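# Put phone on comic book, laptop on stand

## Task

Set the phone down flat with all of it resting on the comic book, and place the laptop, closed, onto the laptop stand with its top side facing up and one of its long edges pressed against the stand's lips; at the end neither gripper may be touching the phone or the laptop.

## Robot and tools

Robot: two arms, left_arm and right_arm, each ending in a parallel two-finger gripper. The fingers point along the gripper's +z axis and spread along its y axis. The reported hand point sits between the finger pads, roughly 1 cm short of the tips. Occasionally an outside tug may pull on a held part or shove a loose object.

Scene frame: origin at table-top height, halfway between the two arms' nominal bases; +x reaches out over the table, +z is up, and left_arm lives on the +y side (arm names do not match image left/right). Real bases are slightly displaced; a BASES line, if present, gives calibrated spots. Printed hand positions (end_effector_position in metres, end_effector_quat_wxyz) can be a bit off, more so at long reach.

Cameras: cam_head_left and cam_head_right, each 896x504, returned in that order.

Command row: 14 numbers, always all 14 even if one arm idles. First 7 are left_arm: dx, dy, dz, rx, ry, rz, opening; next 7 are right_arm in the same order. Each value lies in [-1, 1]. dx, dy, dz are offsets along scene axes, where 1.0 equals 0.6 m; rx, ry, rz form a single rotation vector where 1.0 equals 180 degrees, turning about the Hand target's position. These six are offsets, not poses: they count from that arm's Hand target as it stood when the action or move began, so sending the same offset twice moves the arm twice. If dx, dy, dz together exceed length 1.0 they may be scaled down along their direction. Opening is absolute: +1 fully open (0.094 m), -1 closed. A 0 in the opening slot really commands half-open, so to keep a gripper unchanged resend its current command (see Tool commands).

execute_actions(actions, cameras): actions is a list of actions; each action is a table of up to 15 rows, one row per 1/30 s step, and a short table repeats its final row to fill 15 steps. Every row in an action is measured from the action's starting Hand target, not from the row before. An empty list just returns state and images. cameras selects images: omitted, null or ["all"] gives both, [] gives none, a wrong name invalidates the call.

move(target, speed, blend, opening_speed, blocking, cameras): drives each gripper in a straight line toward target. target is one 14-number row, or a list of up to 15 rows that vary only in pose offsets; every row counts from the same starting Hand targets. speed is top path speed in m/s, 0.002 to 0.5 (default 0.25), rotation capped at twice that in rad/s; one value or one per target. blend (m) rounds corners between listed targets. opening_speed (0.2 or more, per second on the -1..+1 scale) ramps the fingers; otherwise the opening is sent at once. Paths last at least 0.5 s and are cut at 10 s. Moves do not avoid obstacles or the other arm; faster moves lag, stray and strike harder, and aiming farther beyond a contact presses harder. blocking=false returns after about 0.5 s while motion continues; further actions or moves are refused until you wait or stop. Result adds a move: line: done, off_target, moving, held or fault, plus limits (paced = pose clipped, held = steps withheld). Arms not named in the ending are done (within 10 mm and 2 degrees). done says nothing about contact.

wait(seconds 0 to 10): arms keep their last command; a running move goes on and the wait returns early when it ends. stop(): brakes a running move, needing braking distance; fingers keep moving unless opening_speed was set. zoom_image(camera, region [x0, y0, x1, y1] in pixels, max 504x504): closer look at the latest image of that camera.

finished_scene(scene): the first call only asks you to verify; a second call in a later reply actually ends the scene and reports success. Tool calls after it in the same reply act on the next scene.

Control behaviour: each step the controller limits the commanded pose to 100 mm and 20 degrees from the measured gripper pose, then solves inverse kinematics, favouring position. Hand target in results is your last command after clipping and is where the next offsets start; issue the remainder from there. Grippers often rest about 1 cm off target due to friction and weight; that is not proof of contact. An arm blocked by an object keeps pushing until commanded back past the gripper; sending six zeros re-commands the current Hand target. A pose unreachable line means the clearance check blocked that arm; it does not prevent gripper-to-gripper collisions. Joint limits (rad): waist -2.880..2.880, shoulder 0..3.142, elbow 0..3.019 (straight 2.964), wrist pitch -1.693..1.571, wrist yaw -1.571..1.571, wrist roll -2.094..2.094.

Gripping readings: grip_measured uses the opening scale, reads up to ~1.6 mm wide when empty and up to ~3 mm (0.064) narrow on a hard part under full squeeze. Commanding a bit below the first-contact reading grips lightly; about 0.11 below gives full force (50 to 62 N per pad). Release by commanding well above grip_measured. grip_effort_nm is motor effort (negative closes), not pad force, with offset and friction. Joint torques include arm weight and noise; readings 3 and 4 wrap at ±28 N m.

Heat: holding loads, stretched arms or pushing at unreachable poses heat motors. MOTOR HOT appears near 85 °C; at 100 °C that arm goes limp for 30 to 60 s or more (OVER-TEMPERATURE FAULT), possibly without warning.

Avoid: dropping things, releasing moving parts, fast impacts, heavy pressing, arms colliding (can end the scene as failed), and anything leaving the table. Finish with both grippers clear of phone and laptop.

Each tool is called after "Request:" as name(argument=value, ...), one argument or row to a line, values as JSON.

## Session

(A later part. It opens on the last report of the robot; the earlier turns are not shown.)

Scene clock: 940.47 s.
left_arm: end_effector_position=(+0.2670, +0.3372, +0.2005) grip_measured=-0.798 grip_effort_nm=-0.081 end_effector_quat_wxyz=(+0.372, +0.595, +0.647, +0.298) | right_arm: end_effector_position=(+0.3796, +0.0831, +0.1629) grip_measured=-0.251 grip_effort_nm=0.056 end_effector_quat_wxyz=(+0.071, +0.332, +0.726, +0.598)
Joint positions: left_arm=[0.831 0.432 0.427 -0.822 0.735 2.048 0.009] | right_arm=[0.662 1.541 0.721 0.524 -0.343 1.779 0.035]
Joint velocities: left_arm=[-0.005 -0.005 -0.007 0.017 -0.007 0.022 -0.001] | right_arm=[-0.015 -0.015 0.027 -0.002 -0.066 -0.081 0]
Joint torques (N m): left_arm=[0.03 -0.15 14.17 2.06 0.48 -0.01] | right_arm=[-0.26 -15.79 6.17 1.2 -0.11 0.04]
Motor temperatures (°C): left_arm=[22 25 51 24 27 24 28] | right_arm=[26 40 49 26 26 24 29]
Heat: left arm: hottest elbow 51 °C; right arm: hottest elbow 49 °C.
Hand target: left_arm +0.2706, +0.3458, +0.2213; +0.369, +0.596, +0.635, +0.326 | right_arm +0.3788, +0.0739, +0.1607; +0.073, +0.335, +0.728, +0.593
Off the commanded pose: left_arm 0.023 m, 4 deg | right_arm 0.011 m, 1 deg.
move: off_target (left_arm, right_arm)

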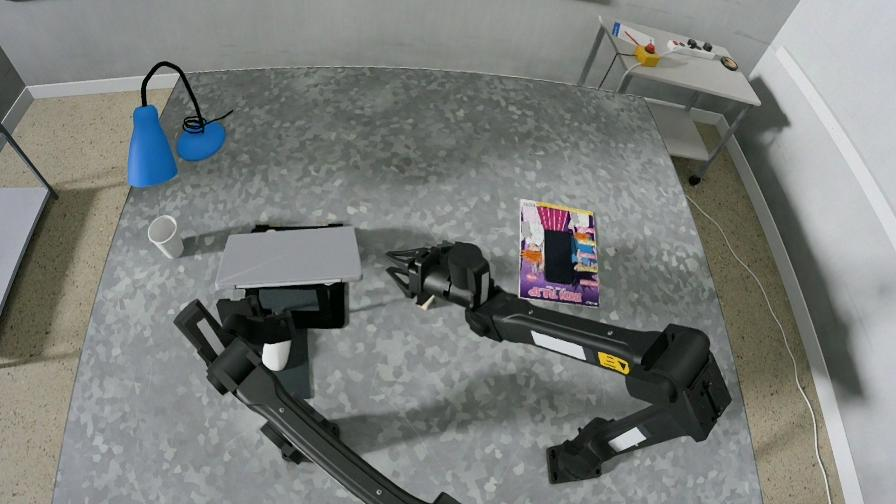

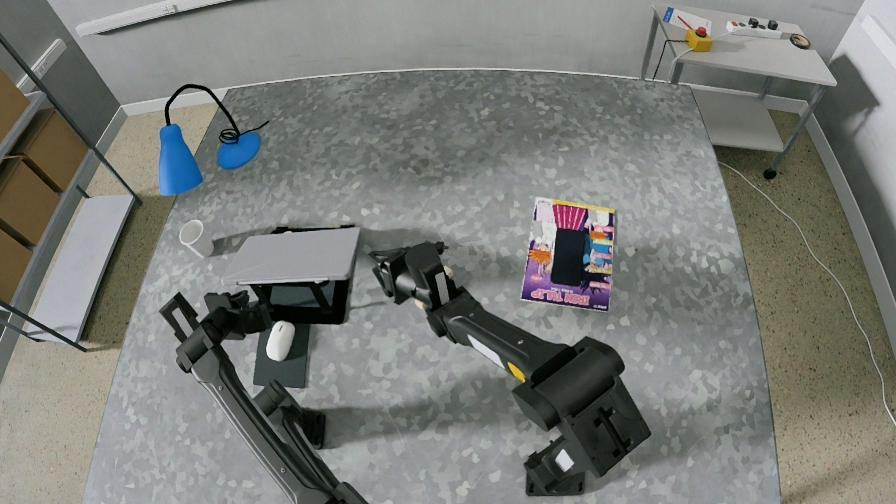

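Request:
move(
  target=[0.032, 0.058, -0.052, 0, 0.0, 0.05, -0.95, 0, 0, 0, 0, 0.0, 0.0, -0.9],
  speed=0.07,
)

Request:
zoom_image(
  camera="cam_head_left",
  region=[200, 190, 400, 320],
)

Request:
zoom_image(
  camera="cam_head_right",
  region=[200, 190, 400, 320],
)

Scene clock: 950.43 s.
left_arm: end_effector_position=(+0.2867, +0.3820, +0.1953) grip_measured=-0.948 grip_effort_nm=-0.085 end_effector_quat_wxyz=(+0.340, +0.543, +0.679, +0.359) | right_arm: end_effector_position=(+0.3796, +0.0831, +0.1629) grip_measured=-0.899 grip_effort_nm=-0.085 end_effector_quat_wxyz=(+0.071, +0.331, +0.726, +0.598)
Joint positions: left_arm=[0.81 0.503 0.388 -0.546 0.588 1.893 0.002] | right_arm=[0.662 1.541 0.721 0.524 -0.343 1.779 0.005]
Joint velocities: left_arm=[0.005 -0.015 0.002 0.027 -0.007 -0.051 -0.001] | right_arm=[-0.005 -0.024 0.007 0.012 -0.095 -0.037 0.001]
Joint torques (N m): left_arm=[-2.37 -0.26 10.47 2.29 0.06 -0.18] | right_arm=[-0.26 -15.85 6.27 1.2 -0.11 0.02]
Motor temperatures (°C): left_arm=[22 25 50 24 27 24 28] | right_arm=[26 39 48 26 26 24 28]
Heat: left arm: hottest elbow 50 °C; right arm: hottest elbow 48 °C.
Hand target: left_arm +0.2900, +0.3801, +0.1905; +0.344, +0.543, +0.679, +0.354 | right_arm +0.3788, +0.0739, +0.1607; +0.073, +0.335, +0.728, +0.593
Off the commanded pose: left_arm 0.006 m, 1 deg | right_arm 0.009 m, 1 deg.
move: done

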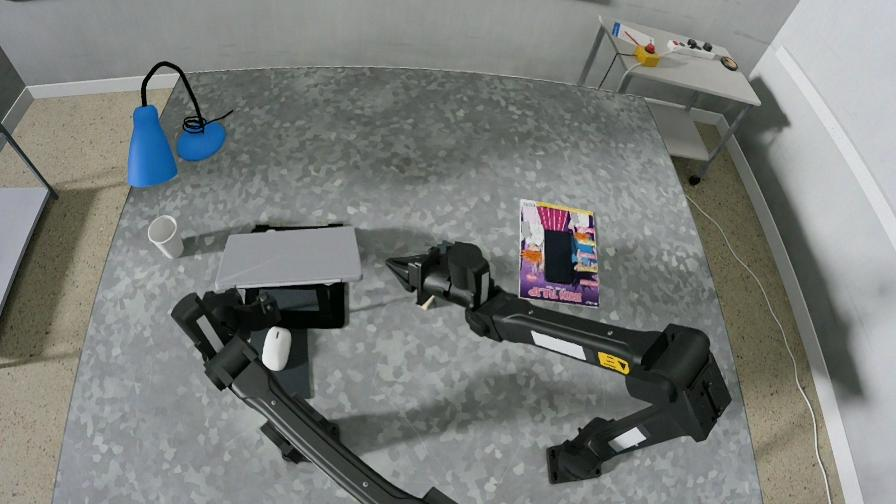

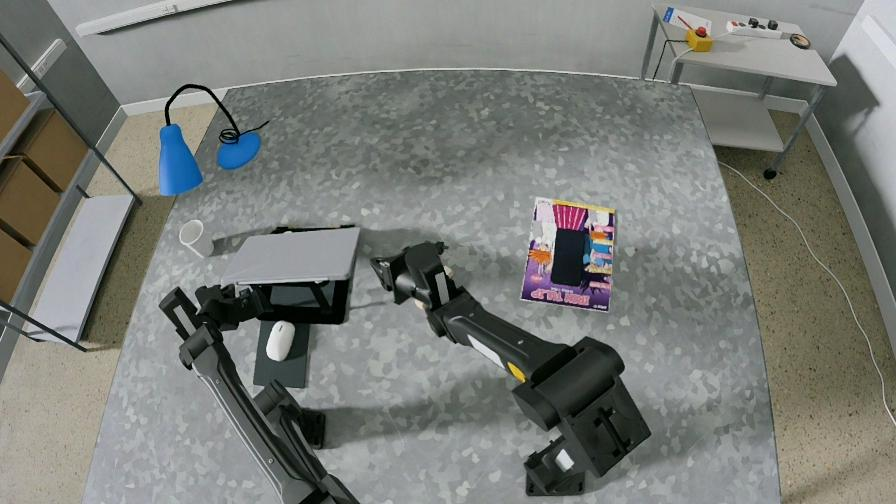

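Scaled by 2.520.

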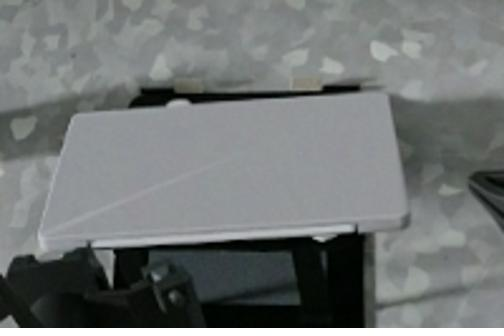

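Scaled by 2.520.

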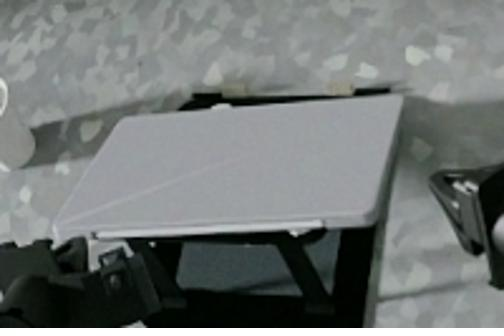

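Request:
move(
  target=[0.01, -0.005, -0.075, 0, 0.0, 0.0, -0.95, 0, 0, 0, 0, 0.0, 0.0, -0.9],
  speed=0.05,
)

Request:
zoom_image(
  camera="cam_head_left",
  region=[200, 190, 400, 320],
)

Request:
zoom_image(
  camera="cam_head_right",
  region=[200, 190, 400, 320],
)

Scene clock: 956.07 s.
left_arm: end_effector_position=(+0.2930, +0.3797, +0.1501) grip_measured=-0.948 grip_effort_nm=-0.085 end_effector_quat_wxyz=(+0.340, +0.542, +0.679, +0.358) | right_arm: end_effector_position=(+0.3796, +0.0831, +0.1629) grip_measured=-0.899 grip_effort_nm=-0.081 end_effector_quat_wxyz=(+0.071, +0.331, +0.726, +0.598)
Joint positions: left_arm=[0.772 0.562 0.278 -0.362 0.557 1.864 0.002] | right_arm=[0.662 1.541 0.721 0.524 -0.343 1.779 0.005]
Joint velocities: left_arm=[-0.005 -0.015 0.012 -0.002 -0.051 -0.007 0] | right_arm=[-0.024 -0.015 -0.002 -0.007 -0.007 0.007 -0.001]
Joint torques (N m): left_arm=[-2.55 -0.26 10.43 2.25 0.07 -0.12] | right_arm=[-0.38 -15.79 6.23 1.21 -0.1 0.03]
Motor temperatures (°C): left_arm=[22 25 48 24 27 24 27] | right_arm=[26 39 47 26 26 24 28]
Heat: left arm: hottest elbow 48 °C; right arm: hottest elbow 47 °C.
Hand target: left_arm +0.2956, +0.3769, +0.1457; +0.344, +0.543, +0.679, +0.355 | right_arm +0.3788, +0.0739, +0.1607; +0.073, +0.335, +0.728, +0.593
Off the commanded pose: left_arm 0.006 m, 1 deg | right_arm 0.009 m, 1 deg.
move: done

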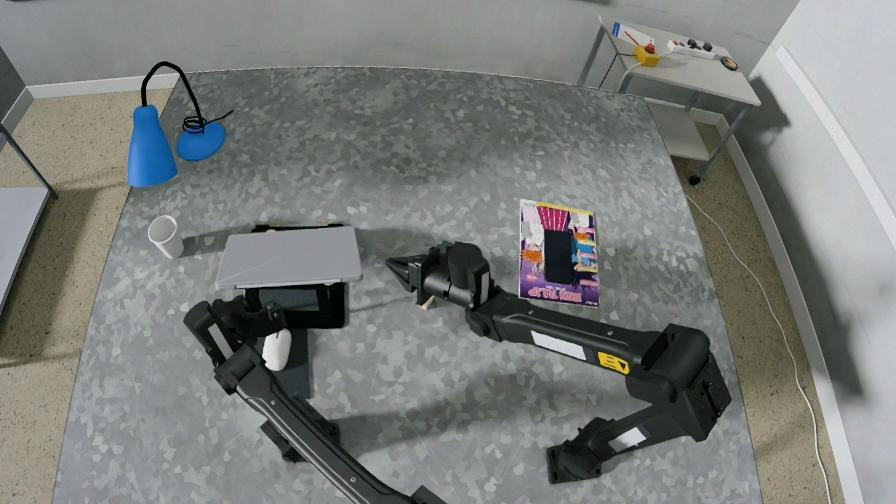

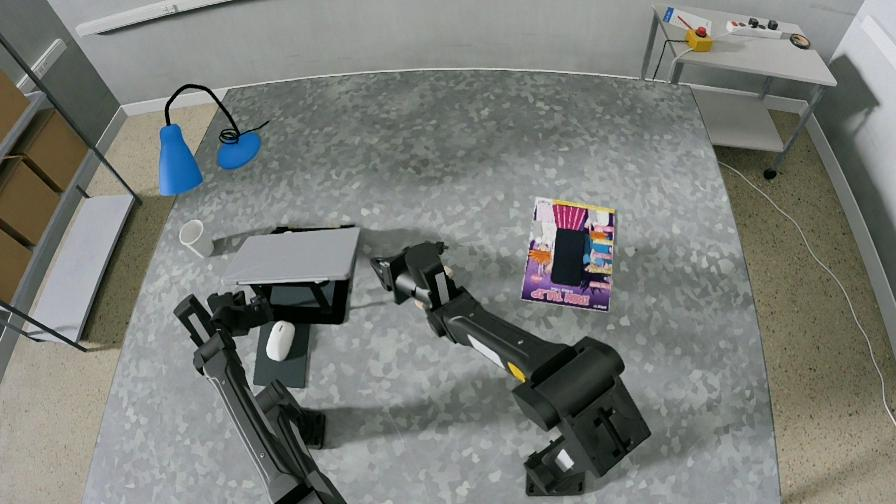

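Scaled by 2.520.

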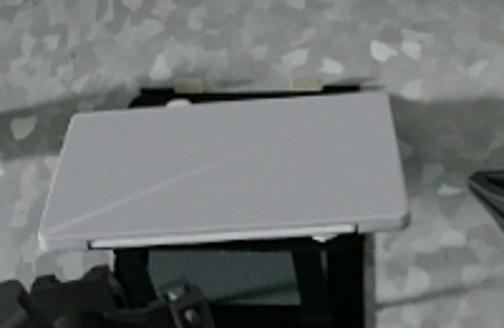

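Scaled by 2.520.

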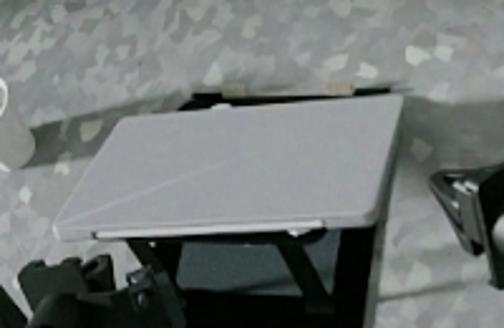

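Request:
move(
  target=[0.042, 0.0, 0.005, 0, 0.0, 0.0, -0.95, 0, 0, 0, 0, 0.0, 0.0, -0.9],
  speed=0.03,
)

Request:
zoom_image(
  camera="cam_head_left",
  region=[200, 210, 360, 310],
)

Request:
zoom_image(
  camera="cam_head_right",
  region=[200, 210, 360, 310],
)

Scene clock: 960.87 s.
left_arm: end_effector_position=(+0.3126, +0.3751, +0.1395) grip_measured=-0.948 grip_effort_nm=-0.085 end_effector_quat_wxyz=(+0.339, +0.543, +0.686, +0.347) | right_arm: end_effector_position=(+0.3796, +0.0831, +0.1629) grip_measured=-0.899 grip_effort_nm=-0.081 end_effector_quat_wxyz=(+0.071, +0.331, +0.726, +0.598)
Joint positions: left_arm=[0.673 0.651 0.278 -0.265 0.478 1.797 0.002] | right_arm=[0.662 1.541 0.721 0.524 -0.343 1.779 0.005]
Joint velocities: left_arm=[0.005 0.005 -0.007 0.002 -0.007 -0.007 0] | right_arm=[-0.005 0.005 0.002 -0.002 0.022 0.037 0]
Joint torques (N m): left_arm=[-2.67 -1.14 12.08 2.28 0.06 -0.19] | right_arm=[-0.32 -15.91 6.26 1.24 -0.11 0.02]
Motor temperatures (°C): left_arm=[22 25 47 24 27 24 27] | right_arm=[26 39 47 26 26 24 28]
Heat: left arm: hottest elbow 47 °C; right arm: hottest elbow 47 °C.
Hand target: left_arm +0.3207, +0.3765, +0.1488; +0.344, +0.543, +0.679, +0.355 | right_arm +0.3788, +0.0739, +0.1607; +0.073, +0.335, +0.728, +0.593
Off the commanded pose: left_arm 0.012 m, 1 deg | right_arm 0.009 m, 1 deg.
move: off_target (left_arm)

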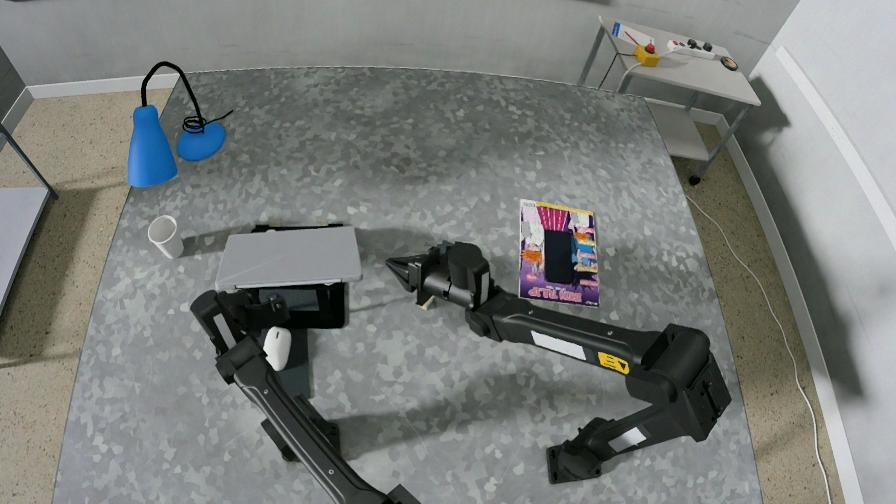

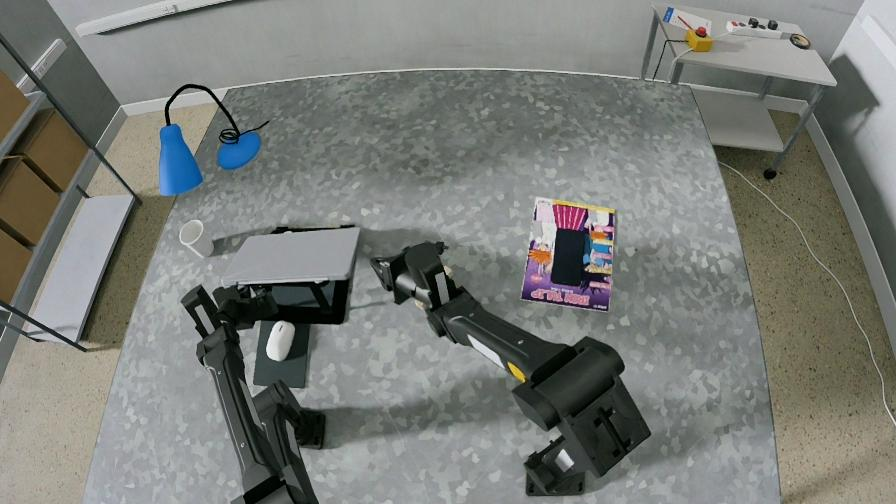

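Scaled by 3.150.

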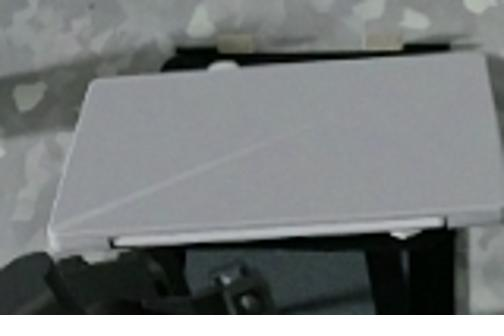

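Scaled by 3.150.

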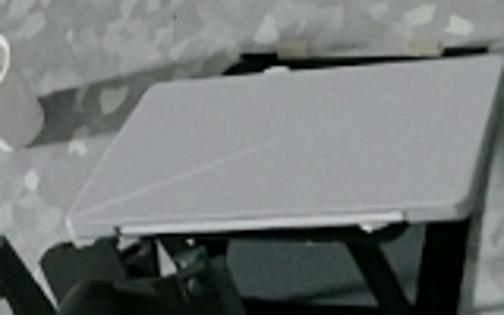

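Request:
move(
  target=[
    [-0.035, 0.0, 0.0, 0, 0.0, 0.0, -0.95, 0, 0, 0, 0, 0.0, 0.0, -0.9],
    [-0.035, 0.0, 0.03, 0, 0.0, 0.0, -0.95, 0, 0, 0, 0, 0.0, 0.0, -0.9],
  ],
  speed=0.05,
)

Request:
zoom_image(
  camera="cam_head_left",
  region=[200, 210, 360, 310],
)

Request:
zoom_image(
  camera="cam_head_right",
  region=[200, 210, 360, 310],
)

Scene clock: 965.40 s.
left_arm: end_effector_position=(+0.2953, +0.3671, +0.1417) grip_measured=-0.948 grip_effort_nm=-0.081 end_effector_quat_wxyz=(+0.343, +0.545, +0.690, +0.331) | right_arm: end_effector_position=(+0.3796, +0.0831, +0.1629) grip_measured=-0.899 grip_effort_nm=-0.081 end_effector_quat_wxyz=(+0.071, +0.331, +0.726, +0.598)
Joint positions: left_arm=[0.721 0.568 0.278 -0.394 0.532 1.828 0.002] | right_arm=[0.662 1.541 0.721 0.524 -0.343 1.779 0.005]
Joint velocities: left_arm=[0.005 -0.005 0.007 -0.022 -0.066 -0.037 0] | right_arm=[-0.015 -0.005 0.007 -0.002 0.022 0.007 -0.001]
Joint torques (N m): left_arm=[-0.03 -1.73 14.9 1.05 0.32 0.06] | right_arm=[-0.26 -15.97 6.23 1.22 -0.11 0.03]
Motor temperatures (°C): left_arm=[22 25 46 24 27 24 27] | right_arm=[26 39 46 26 26 24 28]
Heat: left arm: hottest elbow 46 °C; right arm: hottest elbow 46 °C.
Hand target: left_arm +0.2999, +0.3769, +0.1667; +0.344, +0.543, +0.679, +0.354 | right_arm +0.3788, +0.0739, +0.1607; +0.073, +0.335, +0.728, +0.593
Off the commanded pose: left_arm 0.027 m, 3 deg | right_arm 0.009 m, 1 deg.
move: off_target (left_arm)

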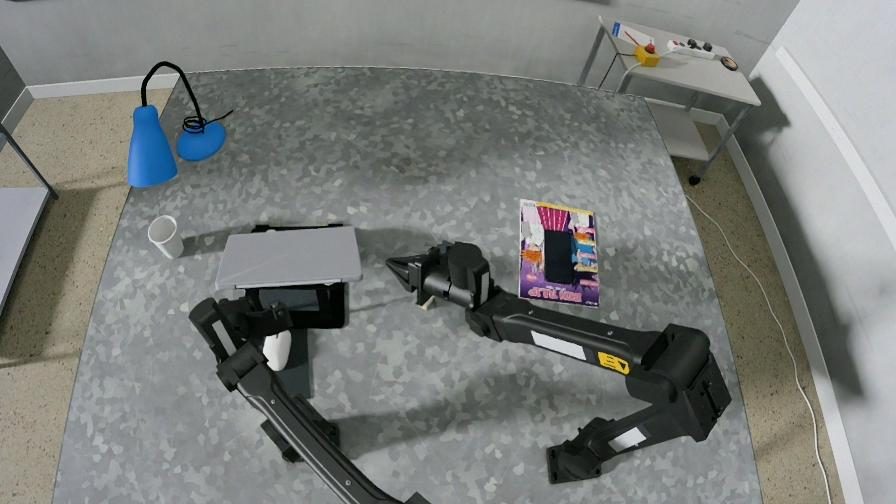

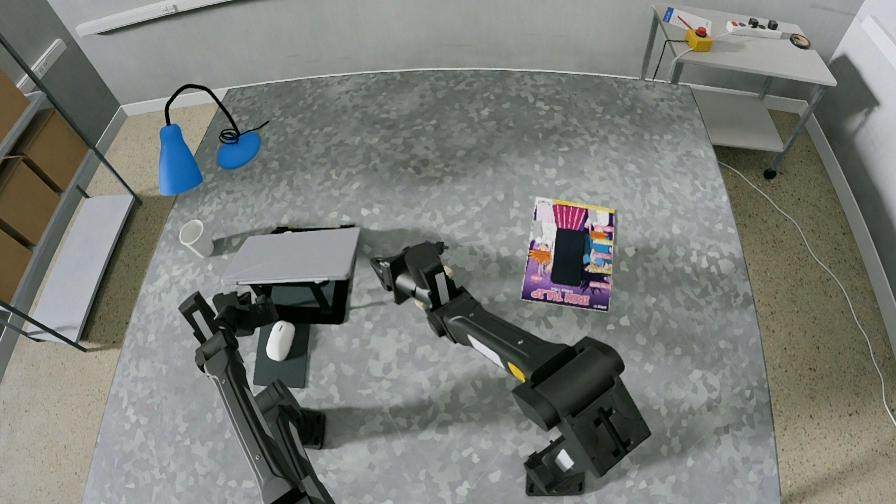

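Scaled by 3.150.

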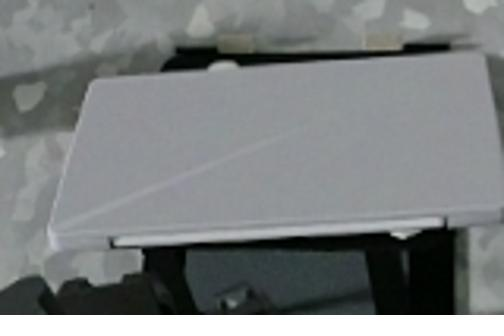

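Scaled by 3.150.

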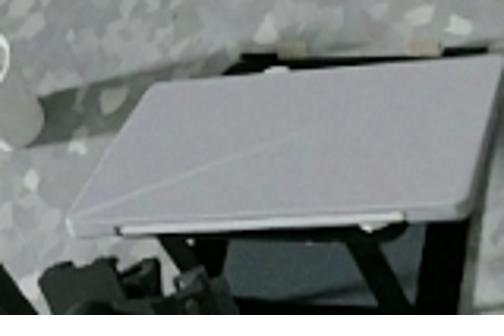

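Request:
move(
  target=[0.0, 0.01, 0.03, 0, 0.0, 0.0, -0.95, 0, 0, 0, 0, 0.0, 0.0, -0.9],
  speed=0.05,
)

Request:
zoom_image(
  camera="cam_head_right",
  region=[200, 210, 360, 310],
)

Scene clock: 968.67 s.
left_arm: end_effector_position=(+0.2898, +0.3673, +0.1424) grip_measured=-0.948 grip_effort_nm=-0.081 end_effector_quat_wxyz=(+0.342, +0.544, +0.697, +0.318) | right_arm: end_effector_position=(+0.3796, +0.0831, +0.1629) grip_measured=-0.899 grip_effort_nm=-0.081 end_effector_quat_wxyz=(+0.071, +0.331, +0.726, +0.598)
Joint positions: left_arm=[0.745 0.563 0.294 -0.455 0.551 1.846 0.002] | right_arm=[0.662 1.541 0.721 0.524 -0.343 1.779 0.005]
Joint velocities: left_arm=[-0.015 0.005 -0.007 -0.007 0.037 0.037 0] | right_arm=[-0.005 -0.015 -0.002 -0.012 -0.051 -0.051 -0.001]
Joint torques (N m): left_arm=[-0.56 -2.96 17.74 1.17 0.39 0.05] | right_arm=[-0.38 -15.91 6.23 1.2 -0.11 0.02]
Motor temperatures (°C): left_arm=[22 25 46 24 27 24 27] | right_arm=[26 39 46 26 26 24 28]
Heat: left arm: hottest elbow 46 °C; right arm: hottest elbow 46 °C.
Hand target: left_arm +0.3001, +0.3829, +0.1847; +0.344, +0.543, +0.679, +0.355 | right_arm +0.3788, +0.0739, +0.1607; +0.073, +0.335, +0.728, +0.593
Off the commanded pose: left_arm 0.046 m, 5 deg | right_arm 0.009 m, 1 deg.
move: off_target (left_arm)

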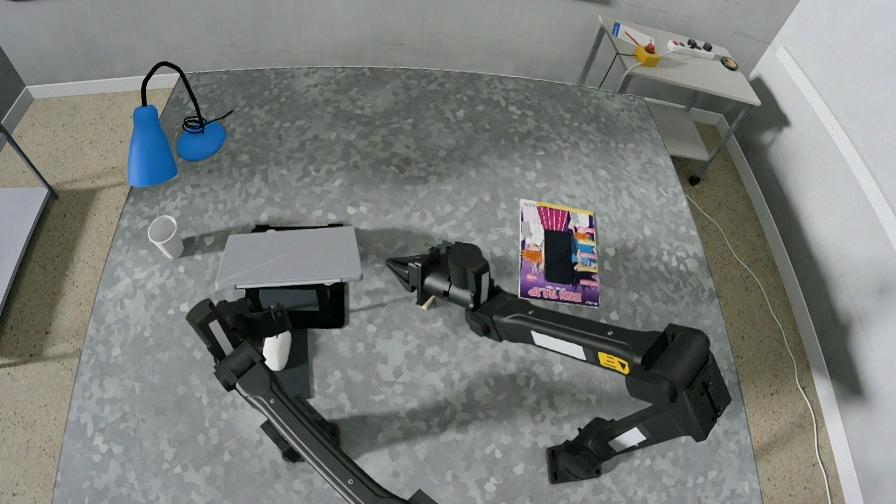

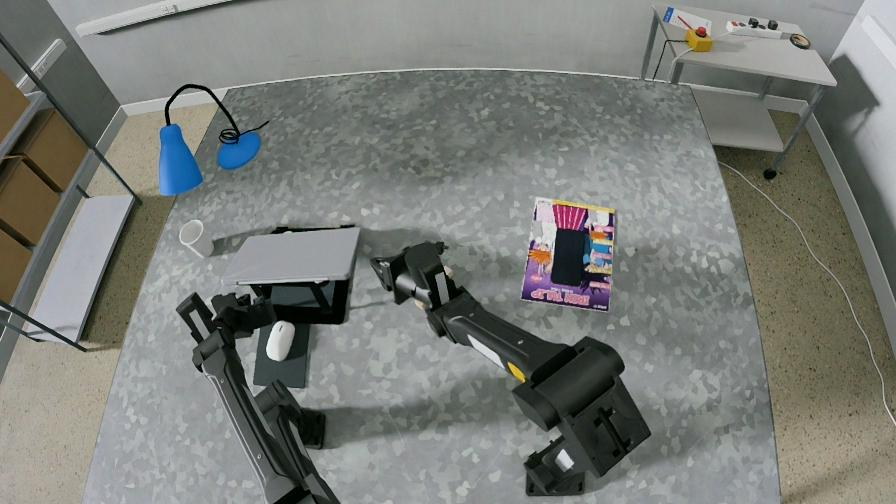

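Scaled by 3.150.

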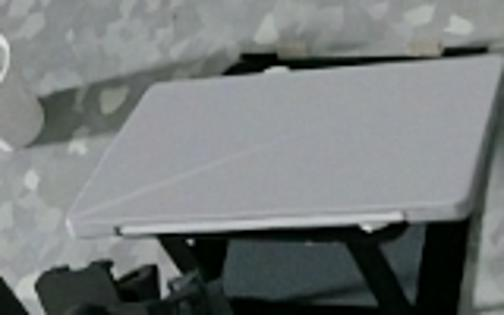

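Request:
move(
  target=[0.0, 0.0, 0.04, 0, 0.0, 0.0, -0.95, 0, 0, 0, 0, 0.0, 0.0, -0.9],
  speed=0.05,
  cameras=[],
)

Scene clock: 971.60 s.
left_arm: end_effector_position=(+0.2914, +0.3688, +0.1652) grip_measured=-0.948 grip_effort_nm=-0.085 end_effector_quat_wxyz=(+0.342, +0.544, +0.697, +0.318) | right_arm: end_effector_position=(+0.3796, +0.0831, +0.1629) grip_measured=-0.899 grip_effort_nm=-0.076 end_effector_quat_wxyz=(+0.071, +0.331, +0.726, +0.598)
Joint positions: left_arm=[0.745 0.547 0.352 -0.53 0.551 1.846 0.002] | right_arm=[0.662 1.541 0.721 0.524 -0.343 1.779 0.005]
Joint velocities: left_arm=[0.015 0.005 -0.002 0.002 0.081 0.051 -0.001] | right_arm=[-0.015 -0.005 -0.007 -0.002 0.022 -0.007 0]
Joint torques (N m): left_arm=[-0.67 -1.79 18.09 1.16 0.37 0.08] | right_arm=[-0.32 -15.91 6.24 1.2 -0.11 0.02]
Motor temperatures (°C): left_arm=[22 25 46 24 27 24 27] | right_arm=[26 39 46 25 26 24 28]
Heat: left arm: hottest elbow 46 °C; right arm: hottest elbow 46 °C.
Hand target: left_arm +0.3003, +0.3829, +0.2085; +0.344, +0.543, +0.679, +0.354 | right_arm +0.3788, +0.0739, +0.1607; +0.073, +0.335, +0.728, +0.593
Off the commanded pose: left_arm 0.047 m, 5 deg | right_arm 0.009 m, 1 deg.
move: off_target (left_arm)
No camera images: "cameras" was empty.

Request:
move(
  target=[0.055, 0.01, -0.02, 0, 0.0, 0.0, -0.95, 0, 0, 0, 0, 0.0, 0.0, -0.9],
  speed=0.03,
)

Request:
zoom_image(
  camera="cam_head_left",
  region=[200, 210, 360, 310],
)

Request:
zoom_image(
  camera="cam_head_right",
  region=[200, 210, 360, 310],
)

Scene clock: 979.20 s.
left_arm: end_effector_position=(+0.3103, +0.3765, +0.1561) grip_measured=-0.948 grip_effort_nm=-0.071 end_effector_quat_wxyz=(+0.333, +0.543, +0.701, +0.321) | right_arm: end_effector_position=(+0.3796, +0.0831, +0.1629) grip_measured=-0.899 grip_effort_nm=-0.081 end_effector_quat_wxyz=(+0.071, +0.331, +0.726, +0.598)
Joint positions: left_arm=[0.687 0.642 0.352 -0.413 0.488 1.804 0.002] | right_arm=[0.662 1.541 0.721 0.524 -0.343 1.779 0.005]
Joint velocities: left_arm=[-0.005 -0.005 -0.007 0.002 0.007 -0.051 -0.001] | right_arm=[-0.005 -0.015 -0.007 -0.007 0.037 0.007 -0.001]
Joint torques (N m): left_arm=[-2.43 -1.55 17.98 2.33 0.1 -0.14] | right_arm=[-0.38 -15.85 6.26 1.2 -0.11 0.02]
Motor temperatures (°C): left_arm=[22 25 47 24 27 24 27] | right_arm=[26 39 45 25 26 24 28]
Heat: left arm: hottest elbow 47 °C; right arm: hottest elbow 45 °C.
Hand target: left_arm +0.3332, +0.3883, +0.1967; +0.344, +0.543, +0.679, +0.355 | right_arm +0.3788, +0.0739, +0.1607; +0.073, +0.335, +0.728, +0.593
Off the commanded pose: left_arm 0.048 m, 5 deg | right_arm 0.009 m, 1 deg.
move: off_target (left_arm)

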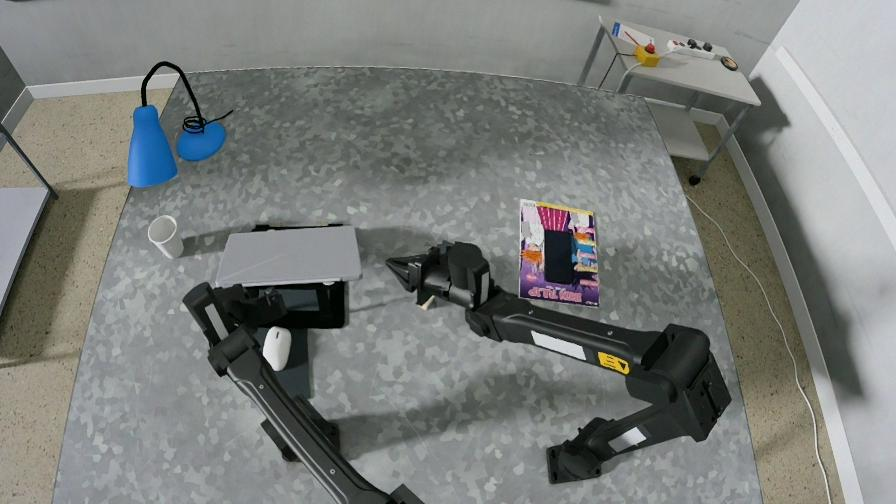

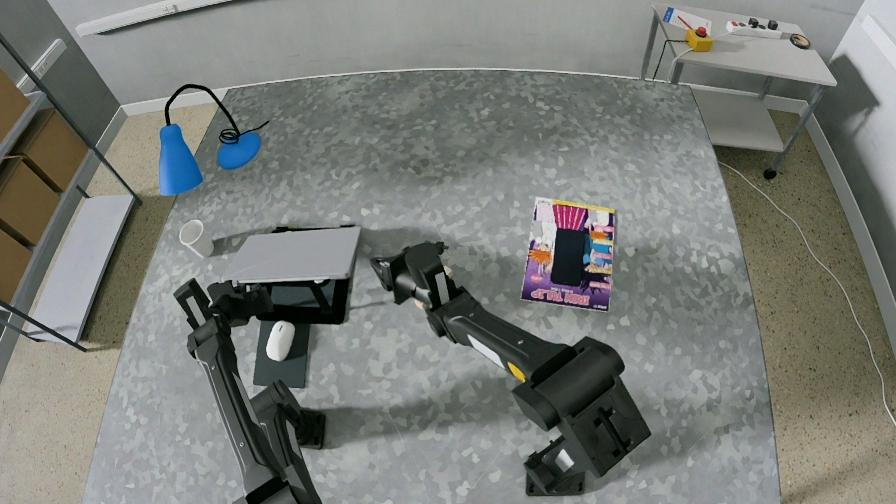

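Scaled by 3.150.

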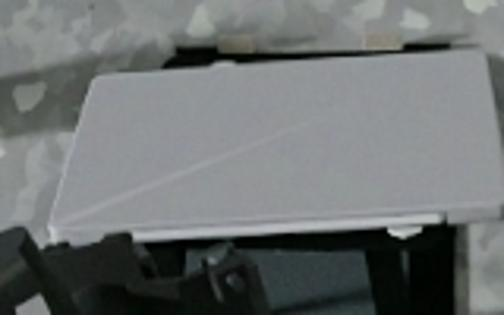

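Scaled by 3.150.

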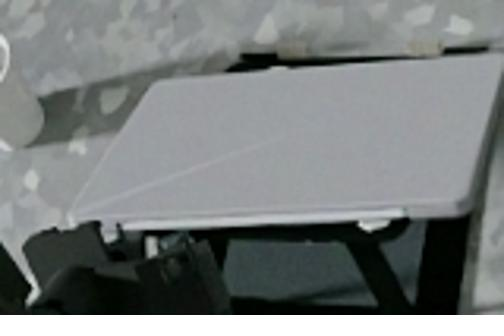

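Request:
move(
  target=[0.04, 0.005, -0.035, 0, 0.0, 0.0, -0.95, 0, 0, 0, 0, 0.0, 0.0, -0.9],
  speed=0.03,
)

Request:
zoom_image(
  camera="cam_head_left",
  region=[200, 210, 360, 310],
)

Request:
zoom_image(
  camera="cam_head_right",
  region=[200, 210, 360, 310],
)

Scene clock: 983.67 s.
left_arm: end_effector_position=(+0.3373, +0.3836, +0.1489) grip_measured=-0.949 grip_effort_nm=-0.046 end_effector_quat_wxyz=(+0.334, +0.544, +0.692, +0.336) | right_arm: end_effector_position=(+0.3796, +0.0831, +0.1629) grip_measured=-0.899 grip_effort_nm=-0.090 end_effector_quat_wxyz=(+0.071, +0.331, +0.726, +0.598)
Joint positions: left_arm=[0.624 0.763 0.352 -0.242 0.436 1.767 0.002] | right_arm=[0.662 1.541 0.721 0.524 -0.343 1.779 0.005]
Joint velocities: left_arm=[0.015 -0.005 -0.002 0.002 -0.081 -0.066 0] | right_arm=[-0.005 0.015 0.007 -0.017 0.022 -0.051 0]
Joint torques (N m): left_arm=[-3.55 -2.37 15.6 2.1 0.05 -0.18] | right_arm=[-0.32 -15.85 6.26 1.24 -0.11 0.02]
Motor temperatures (°C): left_arm=[22 25 48 24 27 24 27] | right_arm=[26 39 45 25 26 24 28]
Heat: left arm: hottest elbow 48 °C; right arm: hottest elbow 45 °C.
Hand target: left_arm +0.3569, +0.3910, +0.1758; +0.344, +0.543, +0.679, +0.355 | right_arm +0.3788, +0.0739, +0.1607; +0.073, +0.335, +0.728, +0.593
Off the commanded pose: left_arm 0.034 m, 3 deg | right_arm 0.009 m, 1 deg.
move: off_target (left_arm)

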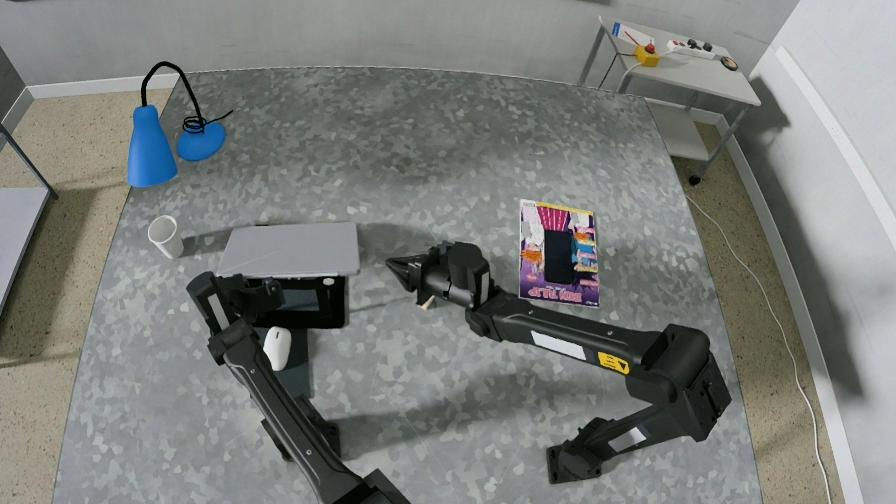

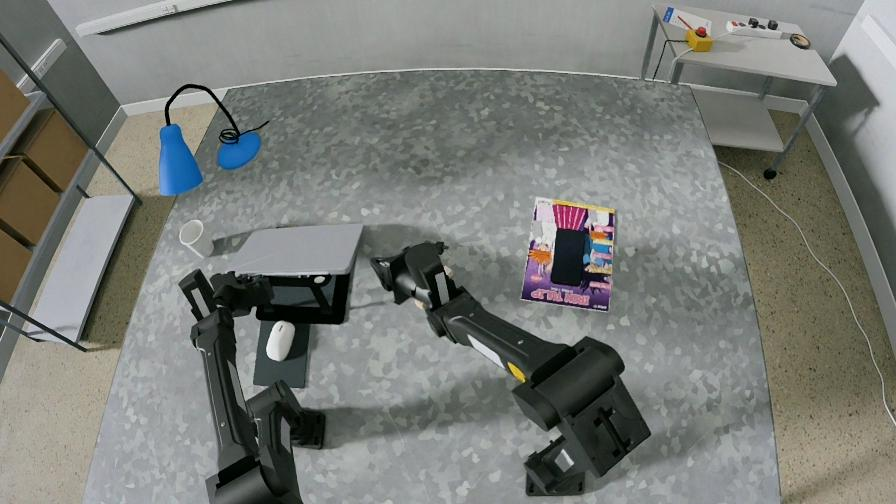

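Scaled by 3.150.

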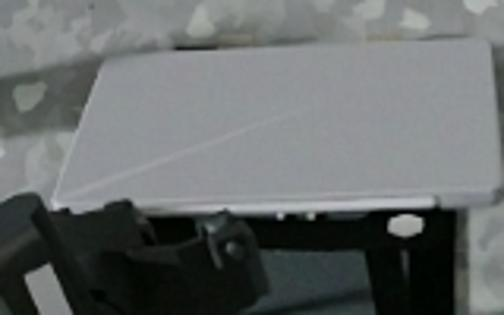

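Scaled by 3.150.

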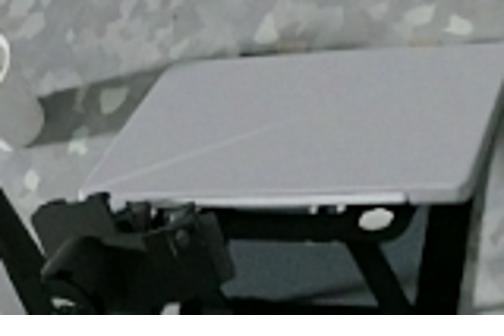

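Request:
move(
  target=[0.025, 0.0, -0.025, 0, 0.0, 0.0, -0.95, 0, 0, 0, 0, 0.0, 0.0, -0.9],
  speed=0.02,
)

Request:
zoom_image(
  camera="cam_head_left",
  region=[200, 210, 360, 310],
)

Request:
zoom_image(
  camera="cam_head_right",
  region=[200, 210, 360, 310],
)

Scene clock: 990.03 s.
left_arm: end_effector_position=(+0.3556, +0.3854, +0.1430) grip_measured=-0.949 grip_effort_nm=-0.046 end_effector_quat_wxyz=(+0.337, +0.545, +0.686, +0.346) | right_arm: end_effector_position=(+0.3796, +0.0831, +0.1629) grip_measured=-0.899 grip_effort_nm=-0.081 end_effector_quat_wxyz=(+0.071, +0.331, +0.726, +0.598)
Joint positions: left_arm=[0.581 0.845 0.352 -0.127 0.403 1.743 0.002] | right_arm=[0.662 1.541 0.721 0.524 -0.343 1.779 0.005]
Joint velocities: left_arm=[0.005 -0.015 0.007 -0.007 -0.051 0.066 -0.001] | right_arm=[-0.015 0.005 0.007 -0.007 -0.007 0.007 0]
Joint torques (N m): left_arm=[-2.78 -1.67 14.28 1.7 0.03 -0.2] | right_arm=[-0.26 -15.85 6.27 1.2 -0.11 0.02]
Motor temperatures (°C): left_arm=[22 25 49 24 27 24 27] | right_arm=[26 39 45 25 26 24 27]
Heat: left arm: hottest elbow 49 °C; right arm: hottest elbow 45 °C.
Hand target: left_arm +0.3717, +0.3906, +0.1610; +0.344, +0.543, +0.679, +0.355 | right_arm +0.3788, +0.0739, +0.1607; +0.073, +0.335, +0.728, +0.593
Off the commanded pose: left_arm 0.025 m, 2 deg | right_arm 0.009 m, 1 deg.
move: off_target (left_arm)

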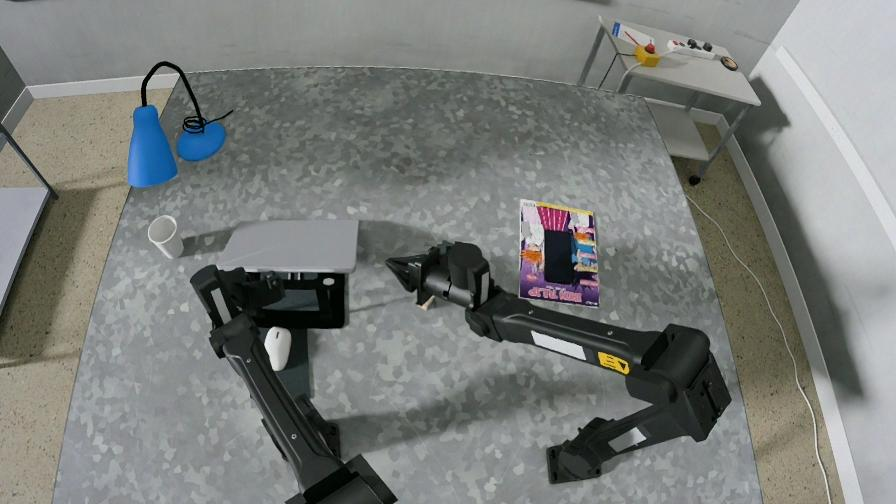

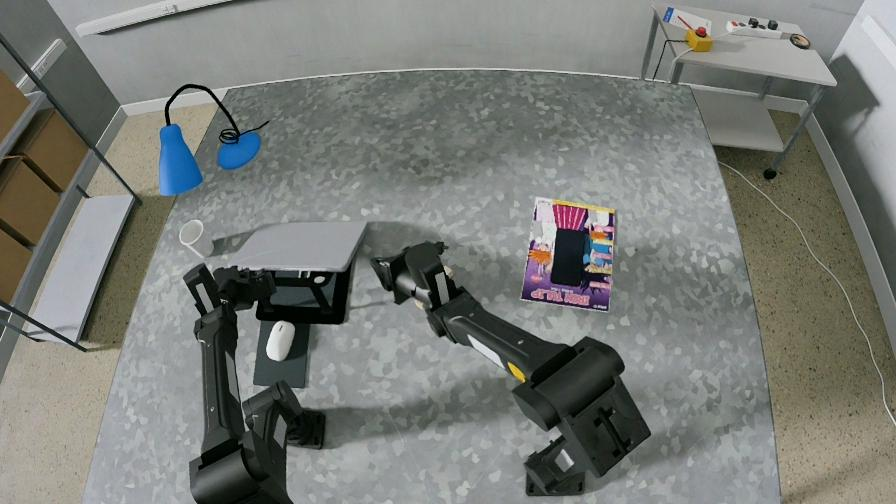

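Scaled by 3.150.

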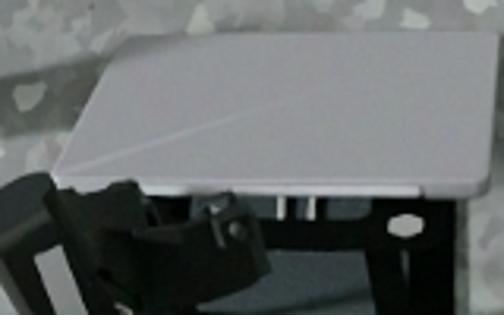

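Scaled by 3.150.

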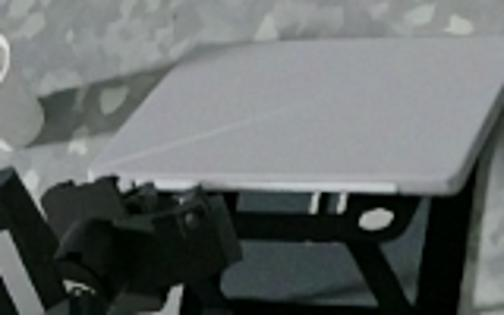

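Request:
move(
  target=[0.015, 0.0, -0.015, 0, 0.0, 0.0, -0.95, 0, 0, 0, 0, 0.0, 0.0, -0.9],
  speed=0.02,
)

Request:
zoom_image(
  camera="cam_head_left",
  region=[200, 210, 360, 310],
)

Scene clock: 995.77 s.
left_arm: end_effector_position=(+0.3664, +0.3875, +0.1409) grip_measured=-0.949 grip_effort_nm=-0.046 end_effector_quat_wxyz=(+0.338, +0.544, +0.681, +0.353) | right_arm: end_effector_position=(+0.3796, +0.0831, +0.1629) grip_measured=-0.899 grip_effort_nm=-0.081 end_effector_quat_wxyz=(+0.071, +0.331, +0.726, +0.598)
Joint positions: left_arm=[0.561 0.893 0.354 -0.059 0.385 1.732 0.002] | right_arm=[0.662 1.541 0.721 0.524 -0.343 1.779 0.005]
Joint velocities: left_arm=[-0.005 -0.005 0.022 -0.007 -0.007 0.022 0.001] | right_arm=[-0.005 0.005 0.002 0.012 0.022 -0.037 -0.001]
Joint torques (N m): left_arm=[-2.61 -2.96 13.72 1.65 -0.01 -0.19] | right_arm=[-0.44 -15.85 6.24 1.2 -0.11 0.02]
Motor temperatures (°C): left_arm=[22 25 49 24 27 24 27] | right_arm=[26 38 44 25 25 24 27]
Heat: left arm: hottest elbow 49 °C; right arm: hottest elbow 44 °C.
Hand target: left_arm +0.3806, +0.3904, +0.1520; +0.344, +0.543, +0.679, +0.355 | right_arm +0.3788, +0.0739, +0.1607; +0.073, +0.335, +0.728, +0.593
Off the commanded pose: left_arm 0.018 m, 1 deg | right_arm 0.009 m, 1 deg.
move: off_target (left_arm)

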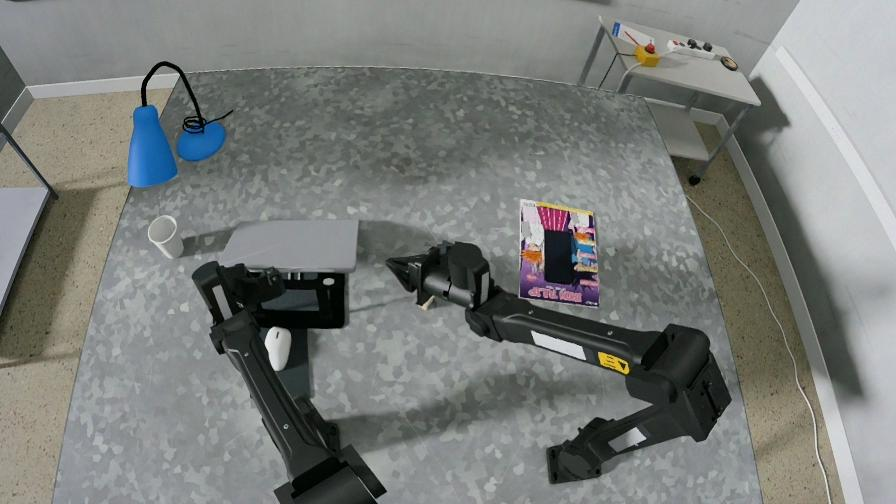

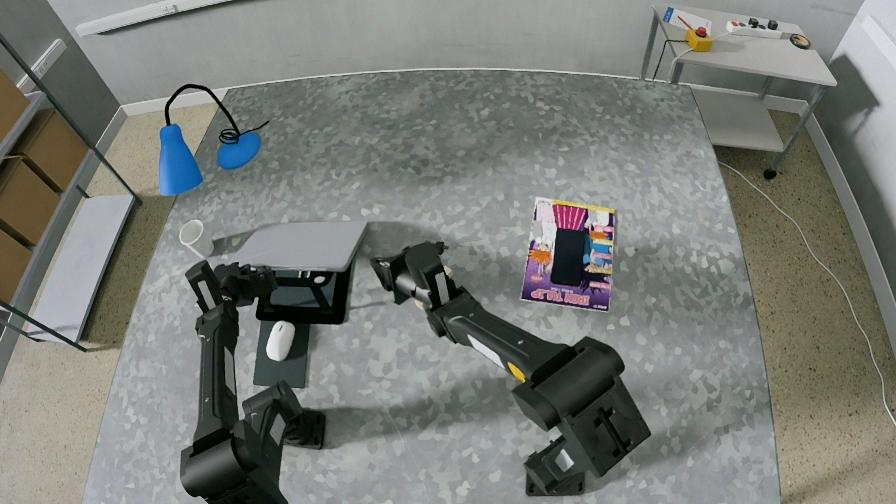

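Scaled by 3.150.

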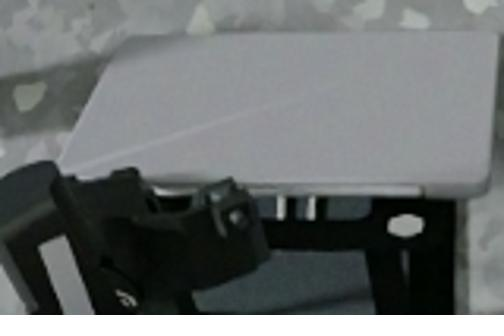

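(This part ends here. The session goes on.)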